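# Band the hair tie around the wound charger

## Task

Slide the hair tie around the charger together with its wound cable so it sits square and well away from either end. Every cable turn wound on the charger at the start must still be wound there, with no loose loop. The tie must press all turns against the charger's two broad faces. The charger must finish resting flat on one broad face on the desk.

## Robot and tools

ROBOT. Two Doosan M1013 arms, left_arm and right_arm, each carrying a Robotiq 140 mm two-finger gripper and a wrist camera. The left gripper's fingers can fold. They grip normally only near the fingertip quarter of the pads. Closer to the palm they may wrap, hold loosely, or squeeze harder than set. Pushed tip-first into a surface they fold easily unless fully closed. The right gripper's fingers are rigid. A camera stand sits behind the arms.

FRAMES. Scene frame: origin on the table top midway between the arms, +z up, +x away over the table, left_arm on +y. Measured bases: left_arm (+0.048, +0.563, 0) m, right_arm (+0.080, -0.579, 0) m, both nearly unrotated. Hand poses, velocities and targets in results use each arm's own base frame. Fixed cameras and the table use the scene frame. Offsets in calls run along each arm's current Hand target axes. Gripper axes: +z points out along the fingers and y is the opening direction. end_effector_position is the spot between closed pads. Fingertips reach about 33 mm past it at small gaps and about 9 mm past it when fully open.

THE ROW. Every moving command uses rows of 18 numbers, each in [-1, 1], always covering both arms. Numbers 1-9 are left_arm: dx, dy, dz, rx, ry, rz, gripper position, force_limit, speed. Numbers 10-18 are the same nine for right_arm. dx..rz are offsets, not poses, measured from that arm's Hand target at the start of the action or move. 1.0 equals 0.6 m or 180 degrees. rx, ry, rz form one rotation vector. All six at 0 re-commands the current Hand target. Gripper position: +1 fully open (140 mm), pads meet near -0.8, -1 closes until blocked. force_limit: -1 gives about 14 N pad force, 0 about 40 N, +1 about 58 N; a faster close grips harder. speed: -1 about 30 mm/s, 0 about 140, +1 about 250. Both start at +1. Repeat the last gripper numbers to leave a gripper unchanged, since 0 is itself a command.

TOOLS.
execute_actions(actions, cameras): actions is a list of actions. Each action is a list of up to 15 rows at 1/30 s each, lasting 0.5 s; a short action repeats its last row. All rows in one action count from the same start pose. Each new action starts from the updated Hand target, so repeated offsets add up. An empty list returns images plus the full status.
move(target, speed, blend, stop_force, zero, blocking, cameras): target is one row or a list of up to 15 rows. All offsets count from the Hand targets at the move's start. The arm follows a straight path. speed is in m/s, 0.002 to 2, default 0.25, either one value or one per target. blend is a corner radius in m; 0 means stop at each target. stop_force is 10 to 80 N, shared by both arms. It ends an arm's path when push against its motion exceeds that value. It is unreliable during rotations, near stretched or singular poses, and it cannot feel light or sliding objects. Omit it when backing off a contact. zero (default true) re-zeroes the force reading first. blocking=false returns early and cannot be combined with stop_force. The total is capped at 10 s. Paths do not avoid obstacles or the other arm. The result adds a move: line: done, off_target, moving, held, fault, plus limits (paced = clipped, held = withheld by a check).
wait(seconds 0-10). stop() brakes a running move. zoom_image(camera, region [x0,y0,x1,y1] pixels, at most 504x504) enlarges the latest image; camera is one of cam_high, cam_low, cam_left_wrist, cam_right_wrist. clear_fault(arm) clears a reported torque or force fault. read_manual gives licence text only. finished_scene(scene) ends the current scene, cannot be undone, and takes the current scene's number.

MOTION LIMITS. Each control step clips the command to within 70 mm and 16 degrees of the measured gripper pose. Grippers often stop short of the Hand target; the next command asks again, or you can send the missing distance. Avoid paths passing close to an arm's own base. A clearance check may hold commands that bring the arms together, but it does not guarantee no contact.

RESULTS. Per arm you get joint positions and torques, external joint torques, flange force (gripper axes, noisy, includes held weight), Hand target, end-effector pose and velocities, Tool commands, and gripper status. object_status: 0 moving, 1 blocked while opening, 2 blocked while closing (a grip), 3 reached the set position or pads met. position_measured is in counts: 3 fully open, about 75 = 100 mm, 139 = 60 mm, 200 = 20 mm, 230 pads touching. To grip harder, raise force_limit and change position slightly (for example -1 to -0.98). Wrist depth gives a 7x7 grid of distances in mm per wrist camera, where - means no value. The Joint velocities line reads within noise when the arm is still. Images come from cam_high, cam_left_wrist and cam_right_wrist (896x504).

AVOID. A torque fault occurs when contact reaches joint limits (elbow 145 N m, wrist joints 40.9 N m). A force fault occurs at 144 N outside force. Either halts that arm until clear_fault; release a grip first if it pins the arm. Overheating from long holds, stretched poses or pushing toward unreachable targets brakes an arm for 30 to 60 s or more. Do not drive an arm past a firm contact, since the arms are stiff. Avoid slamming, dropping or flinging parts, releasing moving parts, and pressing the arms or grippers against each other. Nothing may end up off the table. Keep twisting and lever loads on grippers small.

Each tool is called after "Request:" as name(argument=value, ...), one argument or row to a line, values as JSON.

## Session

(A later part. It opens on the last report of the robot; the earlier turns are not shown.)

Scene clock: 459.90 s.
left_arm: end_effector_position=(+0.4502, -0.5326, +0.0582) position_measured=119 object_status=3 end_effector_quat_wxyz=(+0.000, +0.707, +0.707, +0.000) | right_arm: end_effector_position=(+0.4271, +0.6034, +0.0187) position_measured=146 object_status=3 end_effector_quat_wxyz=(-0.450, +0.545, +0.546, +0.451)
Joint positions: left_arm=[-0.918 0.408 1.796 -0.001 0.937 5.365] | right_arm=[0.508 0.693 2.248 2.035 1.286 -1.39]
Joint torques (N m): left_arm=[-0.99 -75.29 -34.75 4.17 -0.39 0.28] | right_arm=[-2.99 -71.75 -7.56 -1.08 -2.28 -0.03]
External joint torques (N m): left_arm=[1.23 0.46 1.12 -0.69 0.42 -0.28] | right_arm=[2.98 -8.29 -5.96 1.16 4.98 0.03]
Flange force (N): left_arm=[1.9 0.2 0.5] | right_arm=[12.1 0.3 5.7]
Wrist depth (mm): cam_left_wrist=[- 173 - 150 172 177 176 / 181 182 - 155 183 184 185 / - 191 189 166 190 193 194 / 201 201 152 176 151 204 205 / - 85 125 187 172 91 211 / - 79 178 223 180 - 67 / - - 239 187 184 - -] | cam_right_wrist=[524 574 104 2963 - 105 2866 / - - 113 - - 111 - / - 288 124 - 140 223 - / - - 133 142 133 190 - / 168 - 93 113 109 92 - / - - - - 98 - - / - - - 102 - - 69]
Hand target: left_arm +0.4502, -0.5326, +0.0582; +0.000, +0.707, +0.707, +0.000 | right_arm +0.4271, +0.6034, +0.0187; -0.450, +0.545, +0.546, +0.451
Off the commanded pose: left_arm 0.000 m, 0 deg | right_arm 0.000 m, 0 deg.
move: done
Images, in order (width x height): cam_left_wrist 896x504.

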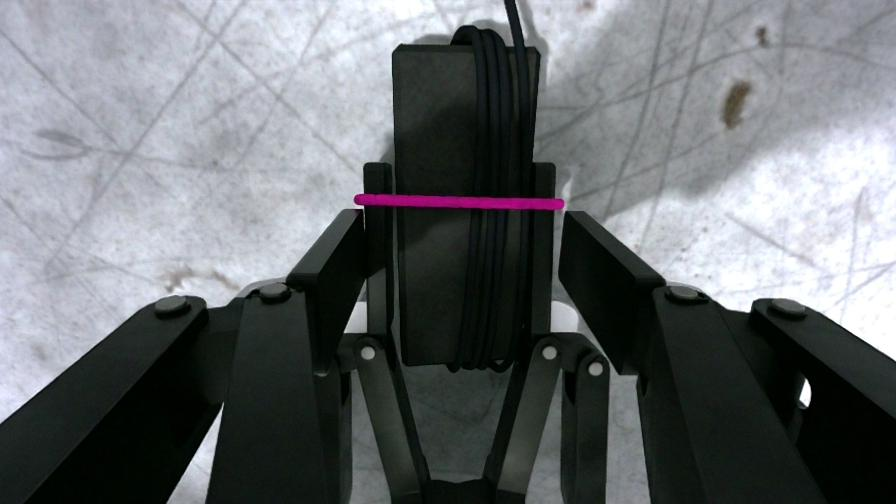

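Request:
move(
  target=[
    [0,-0.0015,0,0,0,0,0.095,0.1,-1,0,0,0,0,0,0,-0.14,1,-1],
    [0,-0.0015,0.0337,0,0,0,0.095,0.1,-1,0,0,0,0,0,0,-0.14,1,-1],
  ],
  cameras=["cam_left_wrist"],
  speed=0.02,
)

Request:
zoom_image(
  camera="cam_left_wrist",
  region=[280, 60, 640, 262],
)

Scene clock: 468.47 s.
left_arm: end_effector_position=(+0.4493, -0.5326, +0.0379) position_measured=117 object_status=3 end_effector_quat_wxyz=(+0.000, +0.707, +0.707, +0.000) | right_arm: end_effector_position=(+0.4271, +0.6034, +0.0187) position_measured=146 object_status=3 end_effector_quat_wxyz=(-0.450, +0.545, +0.546, +0.451)
Joint positions: left_arm=[-0.919 0.428 1.811 -0.001 0.903 5.364] | right_arm=[0.508 0.693 2.248 2.035 1.286 -1.39]
Joint torques (N m): left_arm=[-2.05 -73.56 -28.83 3.48 1.42 0.28] | right_arm=[-6.55 -71.63 -8.88 -0.35 -2.27 -0.12]
External joint torques (N m): left_arm=[1.89 -1.99 -3.91 -0.1 -1.38 -0.28] | right_arm=[6.77 -8.55 -4.66 0.42 4.96 0.12]
Flange force (N): left_arm=[-2.0 4.7 -2.3] | right_arm=[14.2 -4.3 9.4]
Wrist depth (mm): cam_left_wrist=[- 155 155 135 153 154 159 / 162 162 163 137 165 166 165 / 168 169 170 143 169 171 174 / 177 181 146 153 148 180 183 / - 89 128 163 153 92 190 / - 89 157 179 160 - 70 / - - 163 178 163 - -] | cam_right_wrist=[533 104 111 - - 105 2930 / - - 114 - - 112 - / - - 119 176 140 227 - / - - 127 149 130 199 - / - - 93 - 109 92 92 / - - - 95 - - 76 / - - - 99 - - 69]
Hand target: left_arm +0.4493, -0.5326, +0.0379; +0.000, +0.707, +0.707, +0.000 | right_arm +0.4271, +0.6034, +0.0187; -0.450, +0.545, +0.546, +0.451
Off the commanded pose: left_arm 0.000 m, 0 deg | right_arm 0.000 m, 0 deg.
move: done
Images, in order (width x height): cam_left_wrist 896x504.

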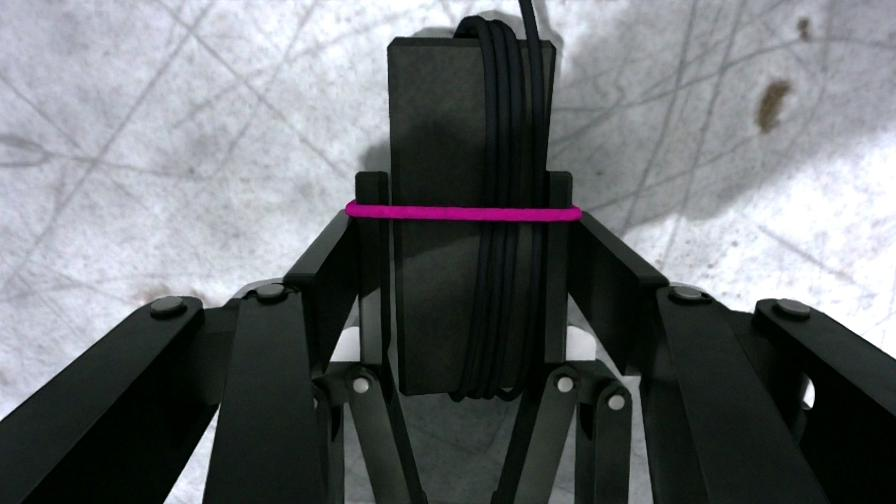

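Scaled by 1.400 from the camera's 896x504 image, which has a finer 1280x720 frame.

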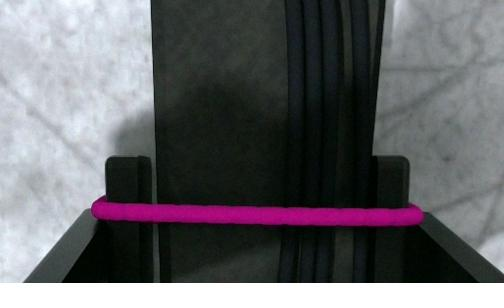

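Request:
move(
  target=[0,0,0,0,0,0,0.095,0.1,-1,0.0015,0,-0.01,0,0,0,-0.14,1,-1],
  cameras=["cam_left_wrist"],
  speed=0.015,
)

Request:
zoom_image(
  camera="cam_left_wrist",
  region=[280, 60, 640, 262],
)

Scene clock: 475.17 s.
left_arm: end_effector_position=(+0.4493, -0.5326, +0.0379) position_measured=117 object_status=3 end_effector_quat_wxyz=(+0.000, +0.707, +0.707, +0.000) | right_arm: end_effector_position=(+0.4270, +0.5977, +0.0207) position_measured=146 object_status=3 end_effector_quat_wxyz=(-0.450, +0.545, +0.546, +0.451)
Joint positions: left_arm=[-0.919 0.428 1.811 -0.001 0.903 5.364] | right_arm=[0.498 0.688 2.254 2.026 1.288 -1.39]
Joint torques (N m): left_arm=[-0.41 -70.16 -22.53 4.33 4.02 0.61] | right_arm=[-10.54 -84.25 -13.46 1.11 3.86 -0.23]
External joint torques (N m): left_arm=[0.53 -5.27 -10.23 -0.94 -4 -0.61] | right_arm=[10.33 4.79 0.04 -0.99 -1.17 0.23]
Flange force (N): left_arm=[-8.7 7.2 -5.4] | right_arm=[-4.3 -6.2 19.6]
Wrist depth (mm): cam_left_wrist=[154 155 153 154 154 155 157 / 164 160 164 137 163 166 165 / 172 175 170 146 170 171 174 / 179 178 147 151 148 182 184 / 186 88 109 163 152 94 189 / - 89 157 175 161 - 70 / - - 161 213 162 - -] | cam_right_wrist=[537 109 111 3338 674 108 2254 / - 445 119 - - 114 - / - - 129 159 140 - - / - - 140 146 134 - - / - 94 93 113 110 92 - / - - - - - - - / - - - 101 98 - 69]
Hand target: left_arm +0.4493, -0.5326, +0.0379; +0.000, +0.707, +0.707, +0.000 | right_arm +0.4271, +0.5977, +0.0207; -0.450, +0.545, +0.546, +0.451
Off the commanded pose: left_arm 0.000 m, 0 deg | right_arm 0.000 m, 0 deg.
move: done
Images, in order (width x height): cam_left_wrist 896x504.

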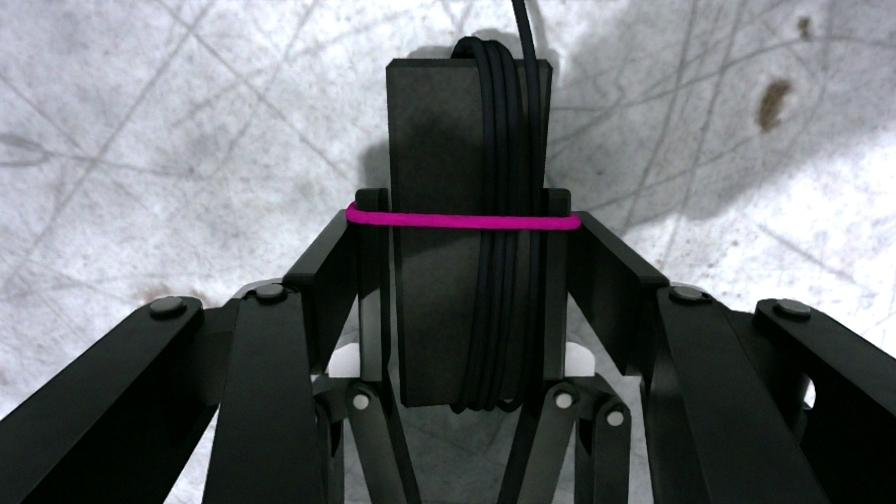

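Scaled by 1.400 from the camera's 896x504 image, which has a finer 1280x720 frame.

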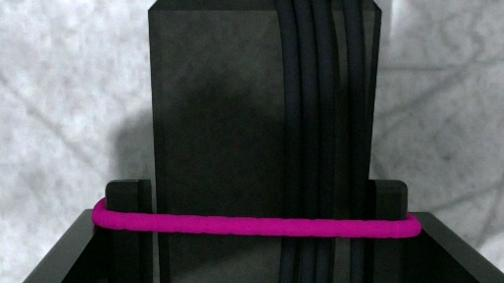

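Request:
move(
  target=[0,0.0012,0,0,0,0,0.095,0.1,-1,0,0,-0.01,0,0,0,-0.14,1,-1],
  cameras=["cam_left_wrist"],
  speed=0.015,
)

Request:
zoom_image(
  camera="cam_left_wrist",
  region=[280, 60, 640, 262],
)

Scene clock: 480.57 s.
left_arm: end_effector_position=(+0.4500, -0.5324, +0.0379) position_measured=117 object_status=3 end_effector_quat_wxyz=(+0.000, +0.707, +0.707, +0.000) | right_arm: end_effector_position=(+0.4271, +0.5918, +0.0219) position_measured=146 object_status=3 end_effector_quat_wxyz=(-0.450, +0.545, +0.546, +0.451)
Joint positions: left_arm=[-0.918 0.428 1.81 -0.001 0.903 5.365] | right_arm=[0.487 0.684 2.26 2.016 1.291 -1.391]
Joint torques (N m): left_arm=[-5.08 -76.47 -31.35 2.49 1.05 0.35] | right_arm=[-7.31 -79.5 -15.14 1.44 2.43 -0.02]
External joint torques (N m): left_arm=[5.17 1.05 -1.39 0.91 -1.02 -0.35] | right_arm=[7.44 -0.01 1.61 -1.34 0.27 0.02]
Flange force (N): left_arm=[1.6 7.7 1.9] | right_arm=[2.6 -7.9 8.9]
Wrist depth (mm): cam_left_wrist=[154 154 - 155 156 156 - / 162 162 163 137 162 164 166 / 170 170 171 146 153 173 175 / 177 180 146 153 153 186 183 / - 89 128 163 151 92 92 / - 89 156 177 159 - 70 / - - 160 214 162 - -] | cam_right_wrist=[540 115 115 - 132 115 2076 / 463 - 125 - 142 126 - / - 273 - 176 142 245 - / - 199 120 - 136 - - / 160 94 93 - 110 92 156 / - - - - - - - / - - - 105 98 - 69]
Hand target: left_arm +0.4500, -0.5326, +0.0379; +0.000, +0.707, +0.707, +0.000 | right_arm +0.4271, +0.5918, +0.0219; -0.450, +0.545, +0.546, +0.451
Off the commanded pose: left_arm 0.000 m, 0 deg | right_arm 0.000 m, 0 deg.
move: done
Images, in order (width x height): cam_left_wrist 896x504.

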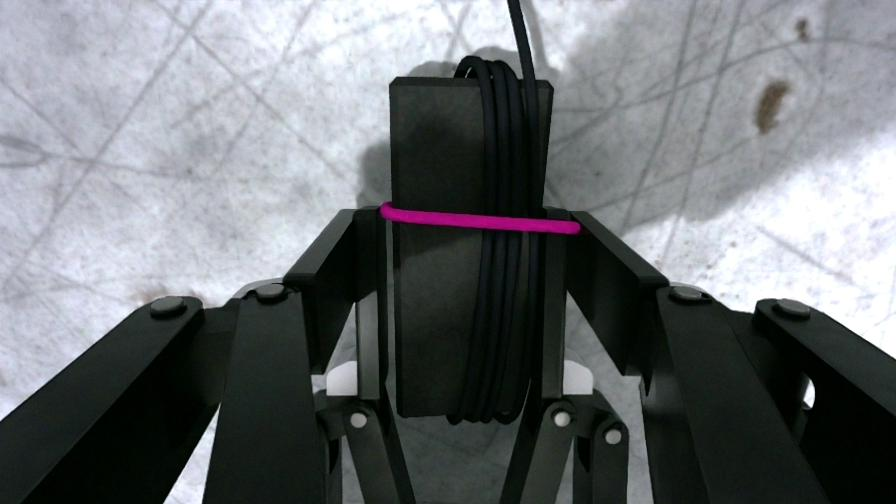

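Scaled by 1.400 from the camera's 896x504 image, which has a finer 1280x720 frame.

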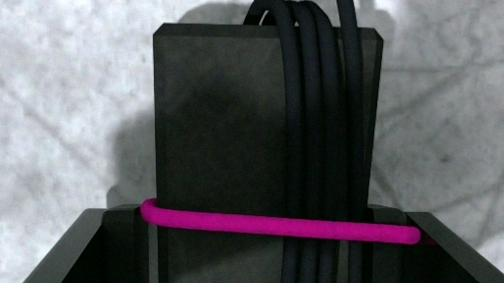

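Request:
move(
  target=[0,0.0005,0,0,0,0,0.095,0.1,-1,0,0,-0.01,0,0,0,-0.14,1,-1],
  cameras=["cam_left_wrist"],
  speed=0.015,
)

Request:
zoom_image(
  camera="cam_left_wrist",
  region=[280, 60, 640, 262],
)

Scene clock: 484.73 s.
left_arm: end_effector_position=(+0.4503, -0.5326, +0.0379) position_measured=117 object_status=3 end_effector_quat_wxyz=(+0.000, +0.707, +0.707, +0.000) | right_arm: end_effector_position=(+0.4271, +0.5859, +0.0230) position_measured=146 object_status=3 end_effector_quat_wxyz=(-0.450, +0.545, +0.546, +0.451)
Joint positions: left_arm=[-0.918 0.428 1.81 -0.001 0.903 5.366] | right_arm=[0.477 0.68 2.266 2.006 1.294 -1.392]
Joint torques (N m): left_arm=[-2.99 -77.15 -31.89 3.23 0.9 0.34] | right_arm=[-5.81 -78.29 -12.99 0.66 2.37 0.05]
External joint torques (N m): left_arm=[3.24 1.86 -0.64 0.15 -0.86 -0.34] | right_arm=[5.95 -0.91 -0.38 -0.55 0.33 -0.05]
Flange force (N): left_arm=[0.2 5.3 2.9] | right_arm=[3.5 -4.7 9.2]
Wrist depth (mm): cam_left_wrist=[- 155 154 157 155 158 159 / 164 162 - 141 162 164 165 / 170 169 - 147 168 173 173 / - 180 146 153 145 183 183 / - 89 128 164 152 94 93 / - 89 155 177 161 - 71 / - - 160 217 161 - -] | cam_right_wrist=[549 548 121 - - 120 - / - - 131 - - 126 - / - - 138 185 161 - - / - - 145 150 140 - - / - - 93 - 113 92 94 / - - - 100 - - - / - - - 104 98 - 69]
Hand target: left_arm +0.4503, -0.5326, +0.0379; +0.000, +0.707, +0.707, +0.000 | right_arm +0.4271, +0.5859, +0.0230; -0.450, +0.545, +0.546, +0.451
Off the commanded pose: left_arm 0.000 m, 0 deg | right_arm 0.000 m, 0 deg.
move: done
Images, in order (width x height): cam_left_wrist 896x504.

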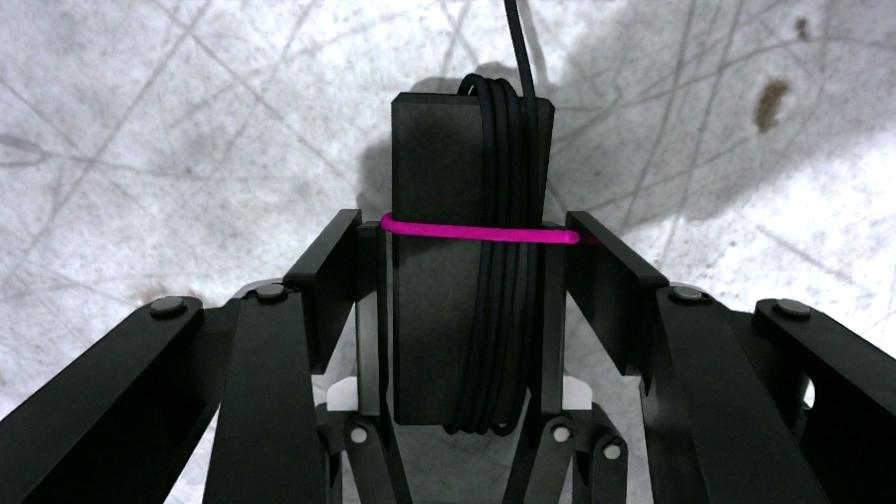

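Scaled by 1.400 from the camera's 896x504 image, which has a finer 1280x720 frame.

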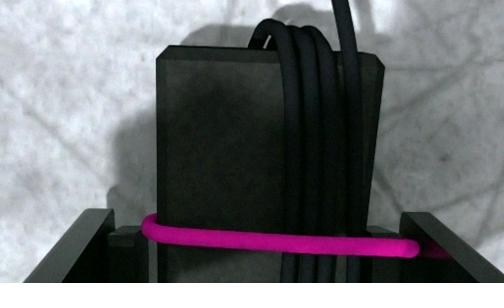

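Request:
move(
  target=[
    [0,0,0,0,0,0,0.25,0.1,-1,0,0,0,0,0,0,-0.14,1,-1],
    [-0.011,-0.0012,0,0,0,0,0.25,0.1,-1,0,0,0,0,0,0,-0.14,1,-1],
    [-0.011,-0.0012,0,0,0,0,0.08,0.1,-1,0,0,0,0,0,0,-0.14,1,-1],
  ],
  cameras=["cam_left_wrist"],
  speed=0.03,
)

Request:
zoom_image(
  camera="cam_left_wrist",
  region=[280, 60, 640, 262],
)

Scene clock: 496.13 s.
left_arm: end_effector_position=(+0.4497, -0.5392, +0.0380) position_measured=119 object_status=0 end_effector_quat_wxyz=(+0.000, +0.707, +0.707, +0.000) | right_arm: end_effector_position=(+0.4271, +0.5859, +0.0230) position_measured=146 object_status=3 end_effector_quat_wxyz=(-0.450, +0.545, +0.546, +0.451)
Joint positions: left_arm=[-0.925 0.434 1.8 0 0.907 5.359] | right_arm=[0.477 0.68 2.266 2.006 1.294 -1.392]
Joint torques (N m): left_arm=[-7.12 -72.32 -28.4 1.45 1.02 0.34] | right_arm=[-7.32 -83.74 -18.37 2.29 4.69 -0.21]
External joint torques (N m): left_arm=[6.99 -3.85 -4.39 1.94 -0.99 -0.34] | right_arm=[7.35 5.05 5.03 -2.18 -2 0.21]
Flange force (N): left_arm=[3.1 9.7 -5.1] | right_arm=[-4.8 -9.4 8.2]
Wrist depth (mm): cam_left_wrist=[156 155 155 - 156 157 157 / 162 161 163 138 162 165 165 / 170 170 171 144 168 173 175 / 180 182 146 154 151 183 183 / 186 89 126 165 151 93 94 / - 80 156 174 159 - 67 / - - 159 220 161 - -] | cam_right_wrist=[552 115 115 - - 114 2866 / - - 125 413 - 121 399 / - - 238 259 140 264 - / 201 - 145 153 138 - 204 / 167 92 93 122 113 92 151 / - - - 100 - - - / - - - 102 97 - 69]
Hand target: left_arm +0.4496, -0.5392, +0.0379; +0.000, +0.707, +0.707, +0.000 | right_arm +0.4271, +0.5859, +0.0230; -0.450, +0.545, +0.546, +0.451
Off the commanded pose: left_arm 0.000 m, 0 deg | right_arm 0.000 m, 0 deg.
move: done
Images, in order (width x height): cam_left_wrist 896x504.

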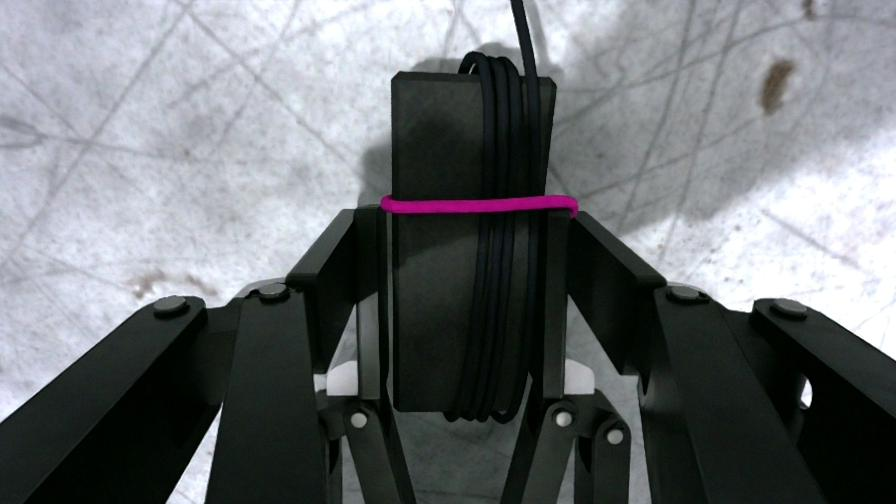

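Scaled by 1.400 from the camera's 896x504 image, which has a finer 1280x720 frame.

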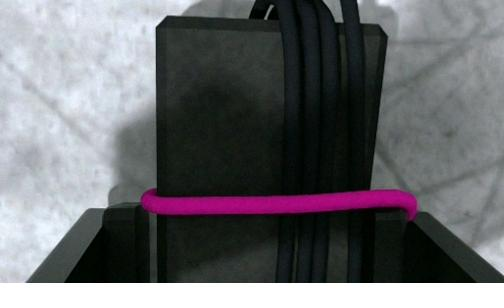

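Request:
move(
  target=[0,-0.0005,0,0,0,0,0.08,0.1,-1,0,0,-0.014,0,0,0,-0.14,1,-1],
  cameras=["cam_left_wrist"],
  speed=0.015,
)

Request:
zoom_image(
  camera="cam_left_wrist",
  region=[280, 60, 640, 262],
)

Scene clock: 501.03 s.
left_arm: end_effector_position=(+0.4492, -0.5391, +0.0379) position_measured=119 object_status=3 end_effector_quat_wxyz=(+0.000, +0.707, +0.707, +0.000) | right_arm: end_effector_position=(+0.4271, +0.5777, +0.0246) position_measured=146 object_status=3 end_effector_quat_wxyz=(-0.450, +0.545, +0.546, +0.451)
Joint positions: left_arm=[-0.925 0.434 1.801 -0.001 0.907 5.359] | right_arm=[0.462 0.675 2.274 1.992 1.298 -1.394]
Joint torques (N m): left_arm=[-5.49 -78.43 -33.82 2.48 0.03 0.4] | right_arm=[-4.63 -78.53 -14.43 0.47 2.65 0]
External joint torques (N m): left_arm=[5.39 2.37 0.96 0.92 0 -0.4] | right_arm=[4.71 -0.03 1.27 -0.34 0.05 0]
Flange force (N): left_arm=[3.4 6.4 3.0] | right_arm=[1.8 -5.9 6.5]
Wrist depth (mm): cam_left_wrist=[154 153 156 155 157 157 155 / 162 162 163 141 162 165 165 / 167 171 171 143 170 172 173 / 179 180 146 153 148 - 183 / - 89 107 166 133 92 190 / - 79 158 177 162 - 67 / - - 159 215 162 - -] | cam_right_wrist=[555 559 124 2441 127 122 2866 / - 469 136 - 137 133 403 / 275 - - - 155 269 - / - 207 120 - 140 200 - / - - 93 - 123 92 - / - - - - - - - / - - - 108 98 - 69]
Hand target: left_arm +0.4493, -0.5392, +0.0379; +0.000, +0.707, +0.707, +0.000 | right_arm +0.4271, +0.5777, +0.0246; -0.450, +0.545, +0.546, +0.451
Off the commanded pose: left_arm 0.000 m, 0 deg | right_arm 0.000 m, 0 deg.
move: done
Images, in order (width x height): cam_left_wrist 896x504.

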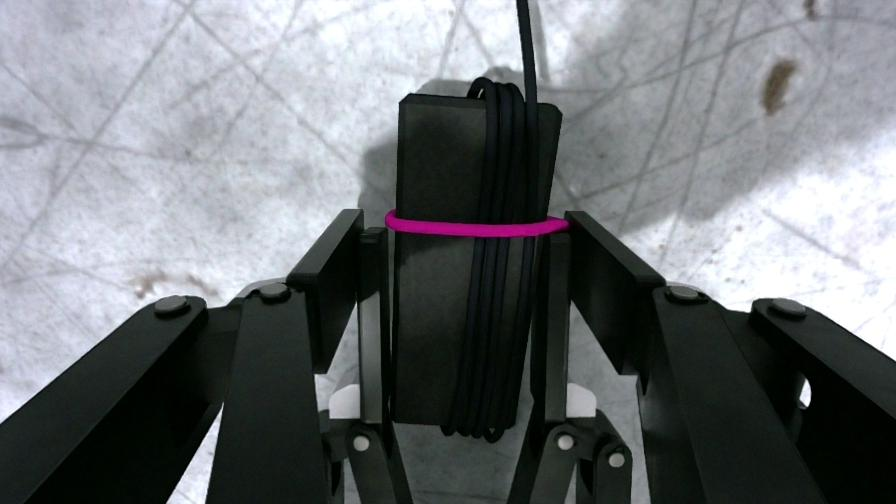

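Scaled by 1.400 from the camera's 896x504 image, which has a finer 1280x720 frame.

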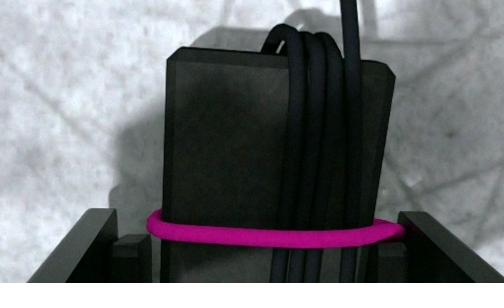

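Request:
move(
  target=[0,-0.0005,0,0,0,0,0.08,0.1,-1,0,0,-0.014,0,0,0,-0.14,1,-1],
  cameras=["cam_left_wrist"],
  speed=0.015,
)

Request:
zoom_image(
  camera="cam_left_wrist",
  region=[280, 60, 640, 262],
)

Scene clock: 505.30 s.
left_arm: end_effector_position=(+0.4490, -0.5391, +0.0379) position_measured=119 object_status=3 end_effector_quat_wxyz=(+0.000, +0.707, +0.707, +0.000) | right_arm: end_effector_position=(+0.4271, +0.5694, +0.0262) position_measured=146 object_status=3 end_effector_quat_wxyz=(-0.450, +0.545, +0.546, +0.451)
Joint positions: left_arm=[-0.925 0.434 1.801 -0.001 0.907 5.358] | right_arm=[0.447 0.67 2.283 1.978 1.302 -1.396]
Joint torques (N m): left_arm=[-2.59 -77.56 -33.33 3.55 0.03 0.33] | right_arm=[-3.88 -78.29 -11.8 -0.17 2.98 -0.01]
External joint torques (N m): left_arm=[2.68 1.39 0.5 -0.15 0 -0.33] | right_arm=[3.94 0.45 -1.19 0.31 -0.28 0.01]
Flange force (N): left_arm=[1.4 3.2 1.7] | right_arm=[0.6 -1.6 9.2]
Wrist depth (mm): cam_left_wrist=[154 155 155 155 156 - 158 / 162 162 163 139 162 - 165 / - 171 170 147 151 171 174 / 179 180 152 153 152 183 - / 186 89 107 163 133 92 189 / - 79 159 179 165 - 67 / - - 160 215 160 - -] | cam_right_wrist=[565 582 133 2637 131 128 2511 / - - 140 - 140 - - / - 259 151 - 153 253 - / - - 118 155 141 212 - / 172 94 93 - 123 92 94 / - - - - 108 - - / - - - 113 113 - 69]
Hand target: left_arm +0.4490, -0.5392, +0.0379; +0.000, +0.707, +0.707, +0.000 | right_arm +0.4271, +0.5694, +0.0262; -0.450, +0.545, +0.546, +0.451
Off the commanded pose: left_arm 0.000 m, 0 deg | right_arm 0.000 m, 0 deg.
move: done
Images, in order (width x height): cam_left_wrist 896x504.

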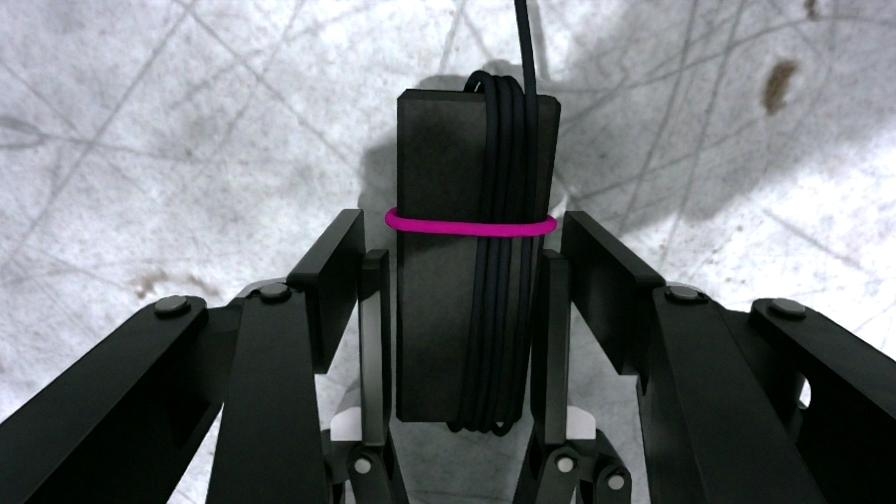

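Scaled by 1.400 from the camera's 896x504 image, which has a finer 1280x720 frame.

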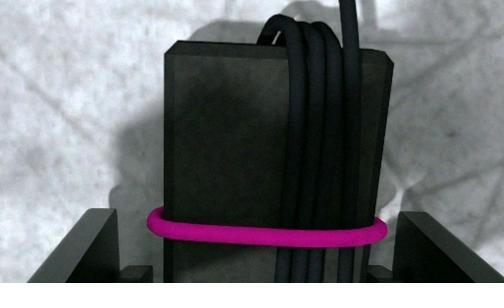

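Request:
move(
  target=[
    [0,0,0,0,0,0,0.2,0.1,-1,0,0,0,0,0,0,0,1,-1],
    [0,0,-0.1,0,0,0,0.2,0.1,-1,0.01,0,-0.1,0,0,0,0,1,-1],
    [0,0,-0.25,0,0,0,0.2,0.1,-1,0.02,0,-0.25,0,0,0,0,1,-1],
  ],
  cameras=["cam_left_wrist","cam_right_wrist"],
  speed=[0.03,0.06,0.2],
  blend=[0,0.02,0],
)

Request:
zoom_image(
  camera="cam_left_wrist",
  region=[330, 80, 610, 360],
)

Request:
zoom_image(
  camera="cam_right_wrist",
  region=[300, 0, 640, 250],
)

Scene clock: 516.93 s.
left_arm: end_effector_position=(+0.4491, -0.5391, +0.1879) position_measured=104 object_status=3 end_effector_quat_wxyz=(+0.000, +0.707, +0.707, +0.000) | right_arm: end_effector_position=(+0.4270, +0.4244, +0.0664) position_measured=129 object_status=3 end_effector_quat_wxyz=(-0.450, +0.545, +0.546, +0.451)
Joint positions: left_arm=[-0.925 0.308 1.673 0 1.161 5.358] | right_arm=[0.147 0.559 2.389 1.678 1.355 -1.376]
Joint torques (N m): left_arm=[-2.2 -71.13 -38.68 4.07 0.02 0.31] | right_arm=[-4.67 -68.88 -11.84 0.05 3 0.01]
External joint torques (N m): left_arm=[2.21 1.88 0.64 -0.13 0.02 -0.31] | right_arm=[4.63 0.99 -0.89 0.38 -0.32 -0.01]
Flange force (N): left_arm=[0.5 3.1 1.9] | right_arm=[-0.2 0.3 12.2]
Wrist depth (mm): cam_left_wrist=[- - - - 288 - - / - - 307 278 - - - / - - 325 - - - 325 / - 336 144 312 166 341 - / - 85 108 354 118 102 88 / - 89 - - - - 90 / - - - 300 - - -] | cam_right_wrist=[2963 705 888 2637 3066 3612 3255 / - - 582 659 - - - / - - 382 297 - - - / - - 120 - 142 - - / - 88 107 - - 82 86 / - - - 196 - - 78 / - - - 162 161 - 68]
Hand target: left_arm +0.4491, -0.5391, +0.1879; +0.000, +0.707, +0.707, +0.000 | right_arm +0.4270, +0.4244, +0.0664; -0.450, +0.545, +0.546, +0.451
Off the commanded pose: left_arm 0.000 m, 0 deg | right_arm 0.000 m, 0 deg.
move: done
Images, in order (width x height): cam_left_wrist 896x504, cam_right_wrist 896x504.

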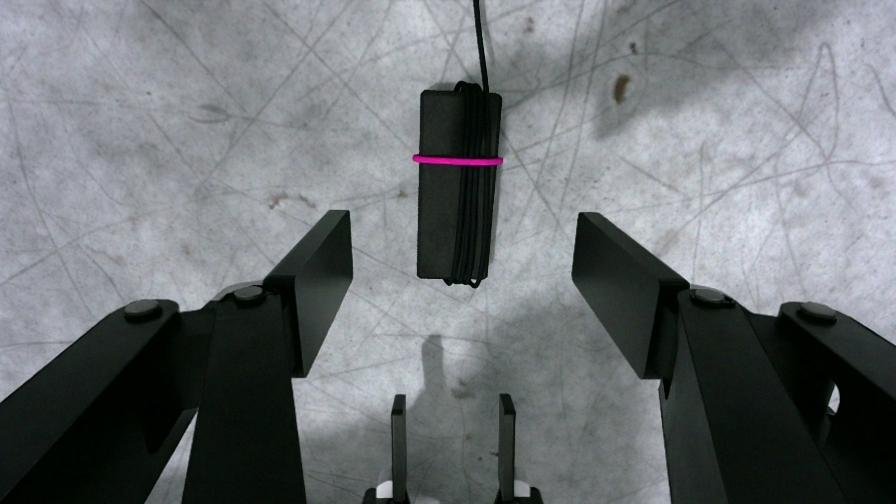

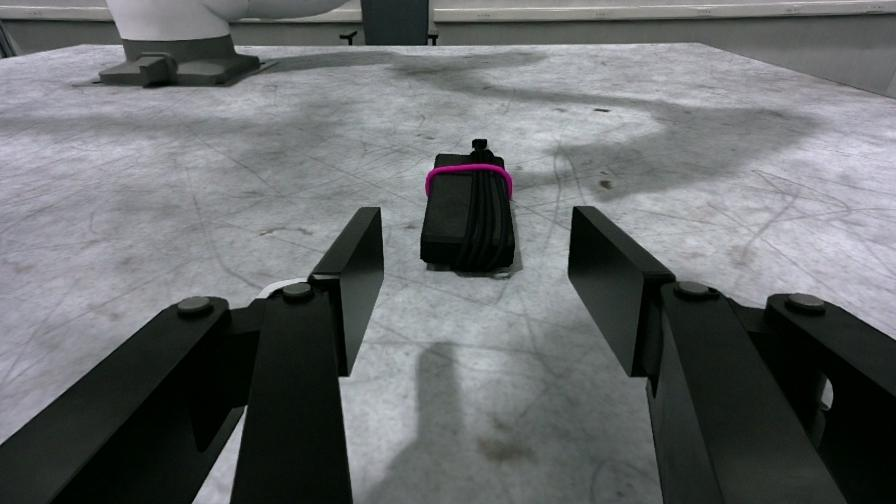

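Scaled by 1.800 from the camera's 896x504 image, which has a finer 1280x720 frame.

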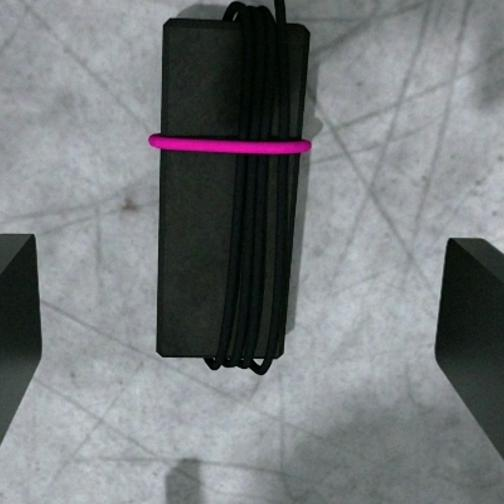

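Scaled by 1.482 from the camera's 896x504 image, which has a finer 1280x720 frame.

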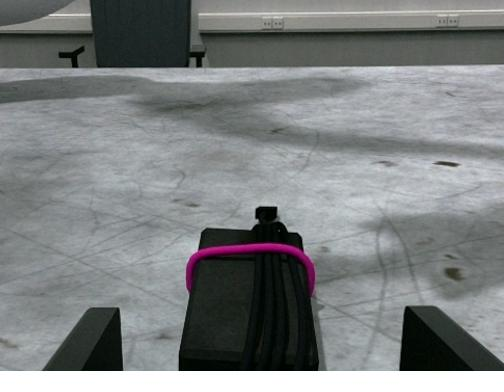

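Request:
finished_scene(
  scene=2,
)

The scene is finished: the task was done.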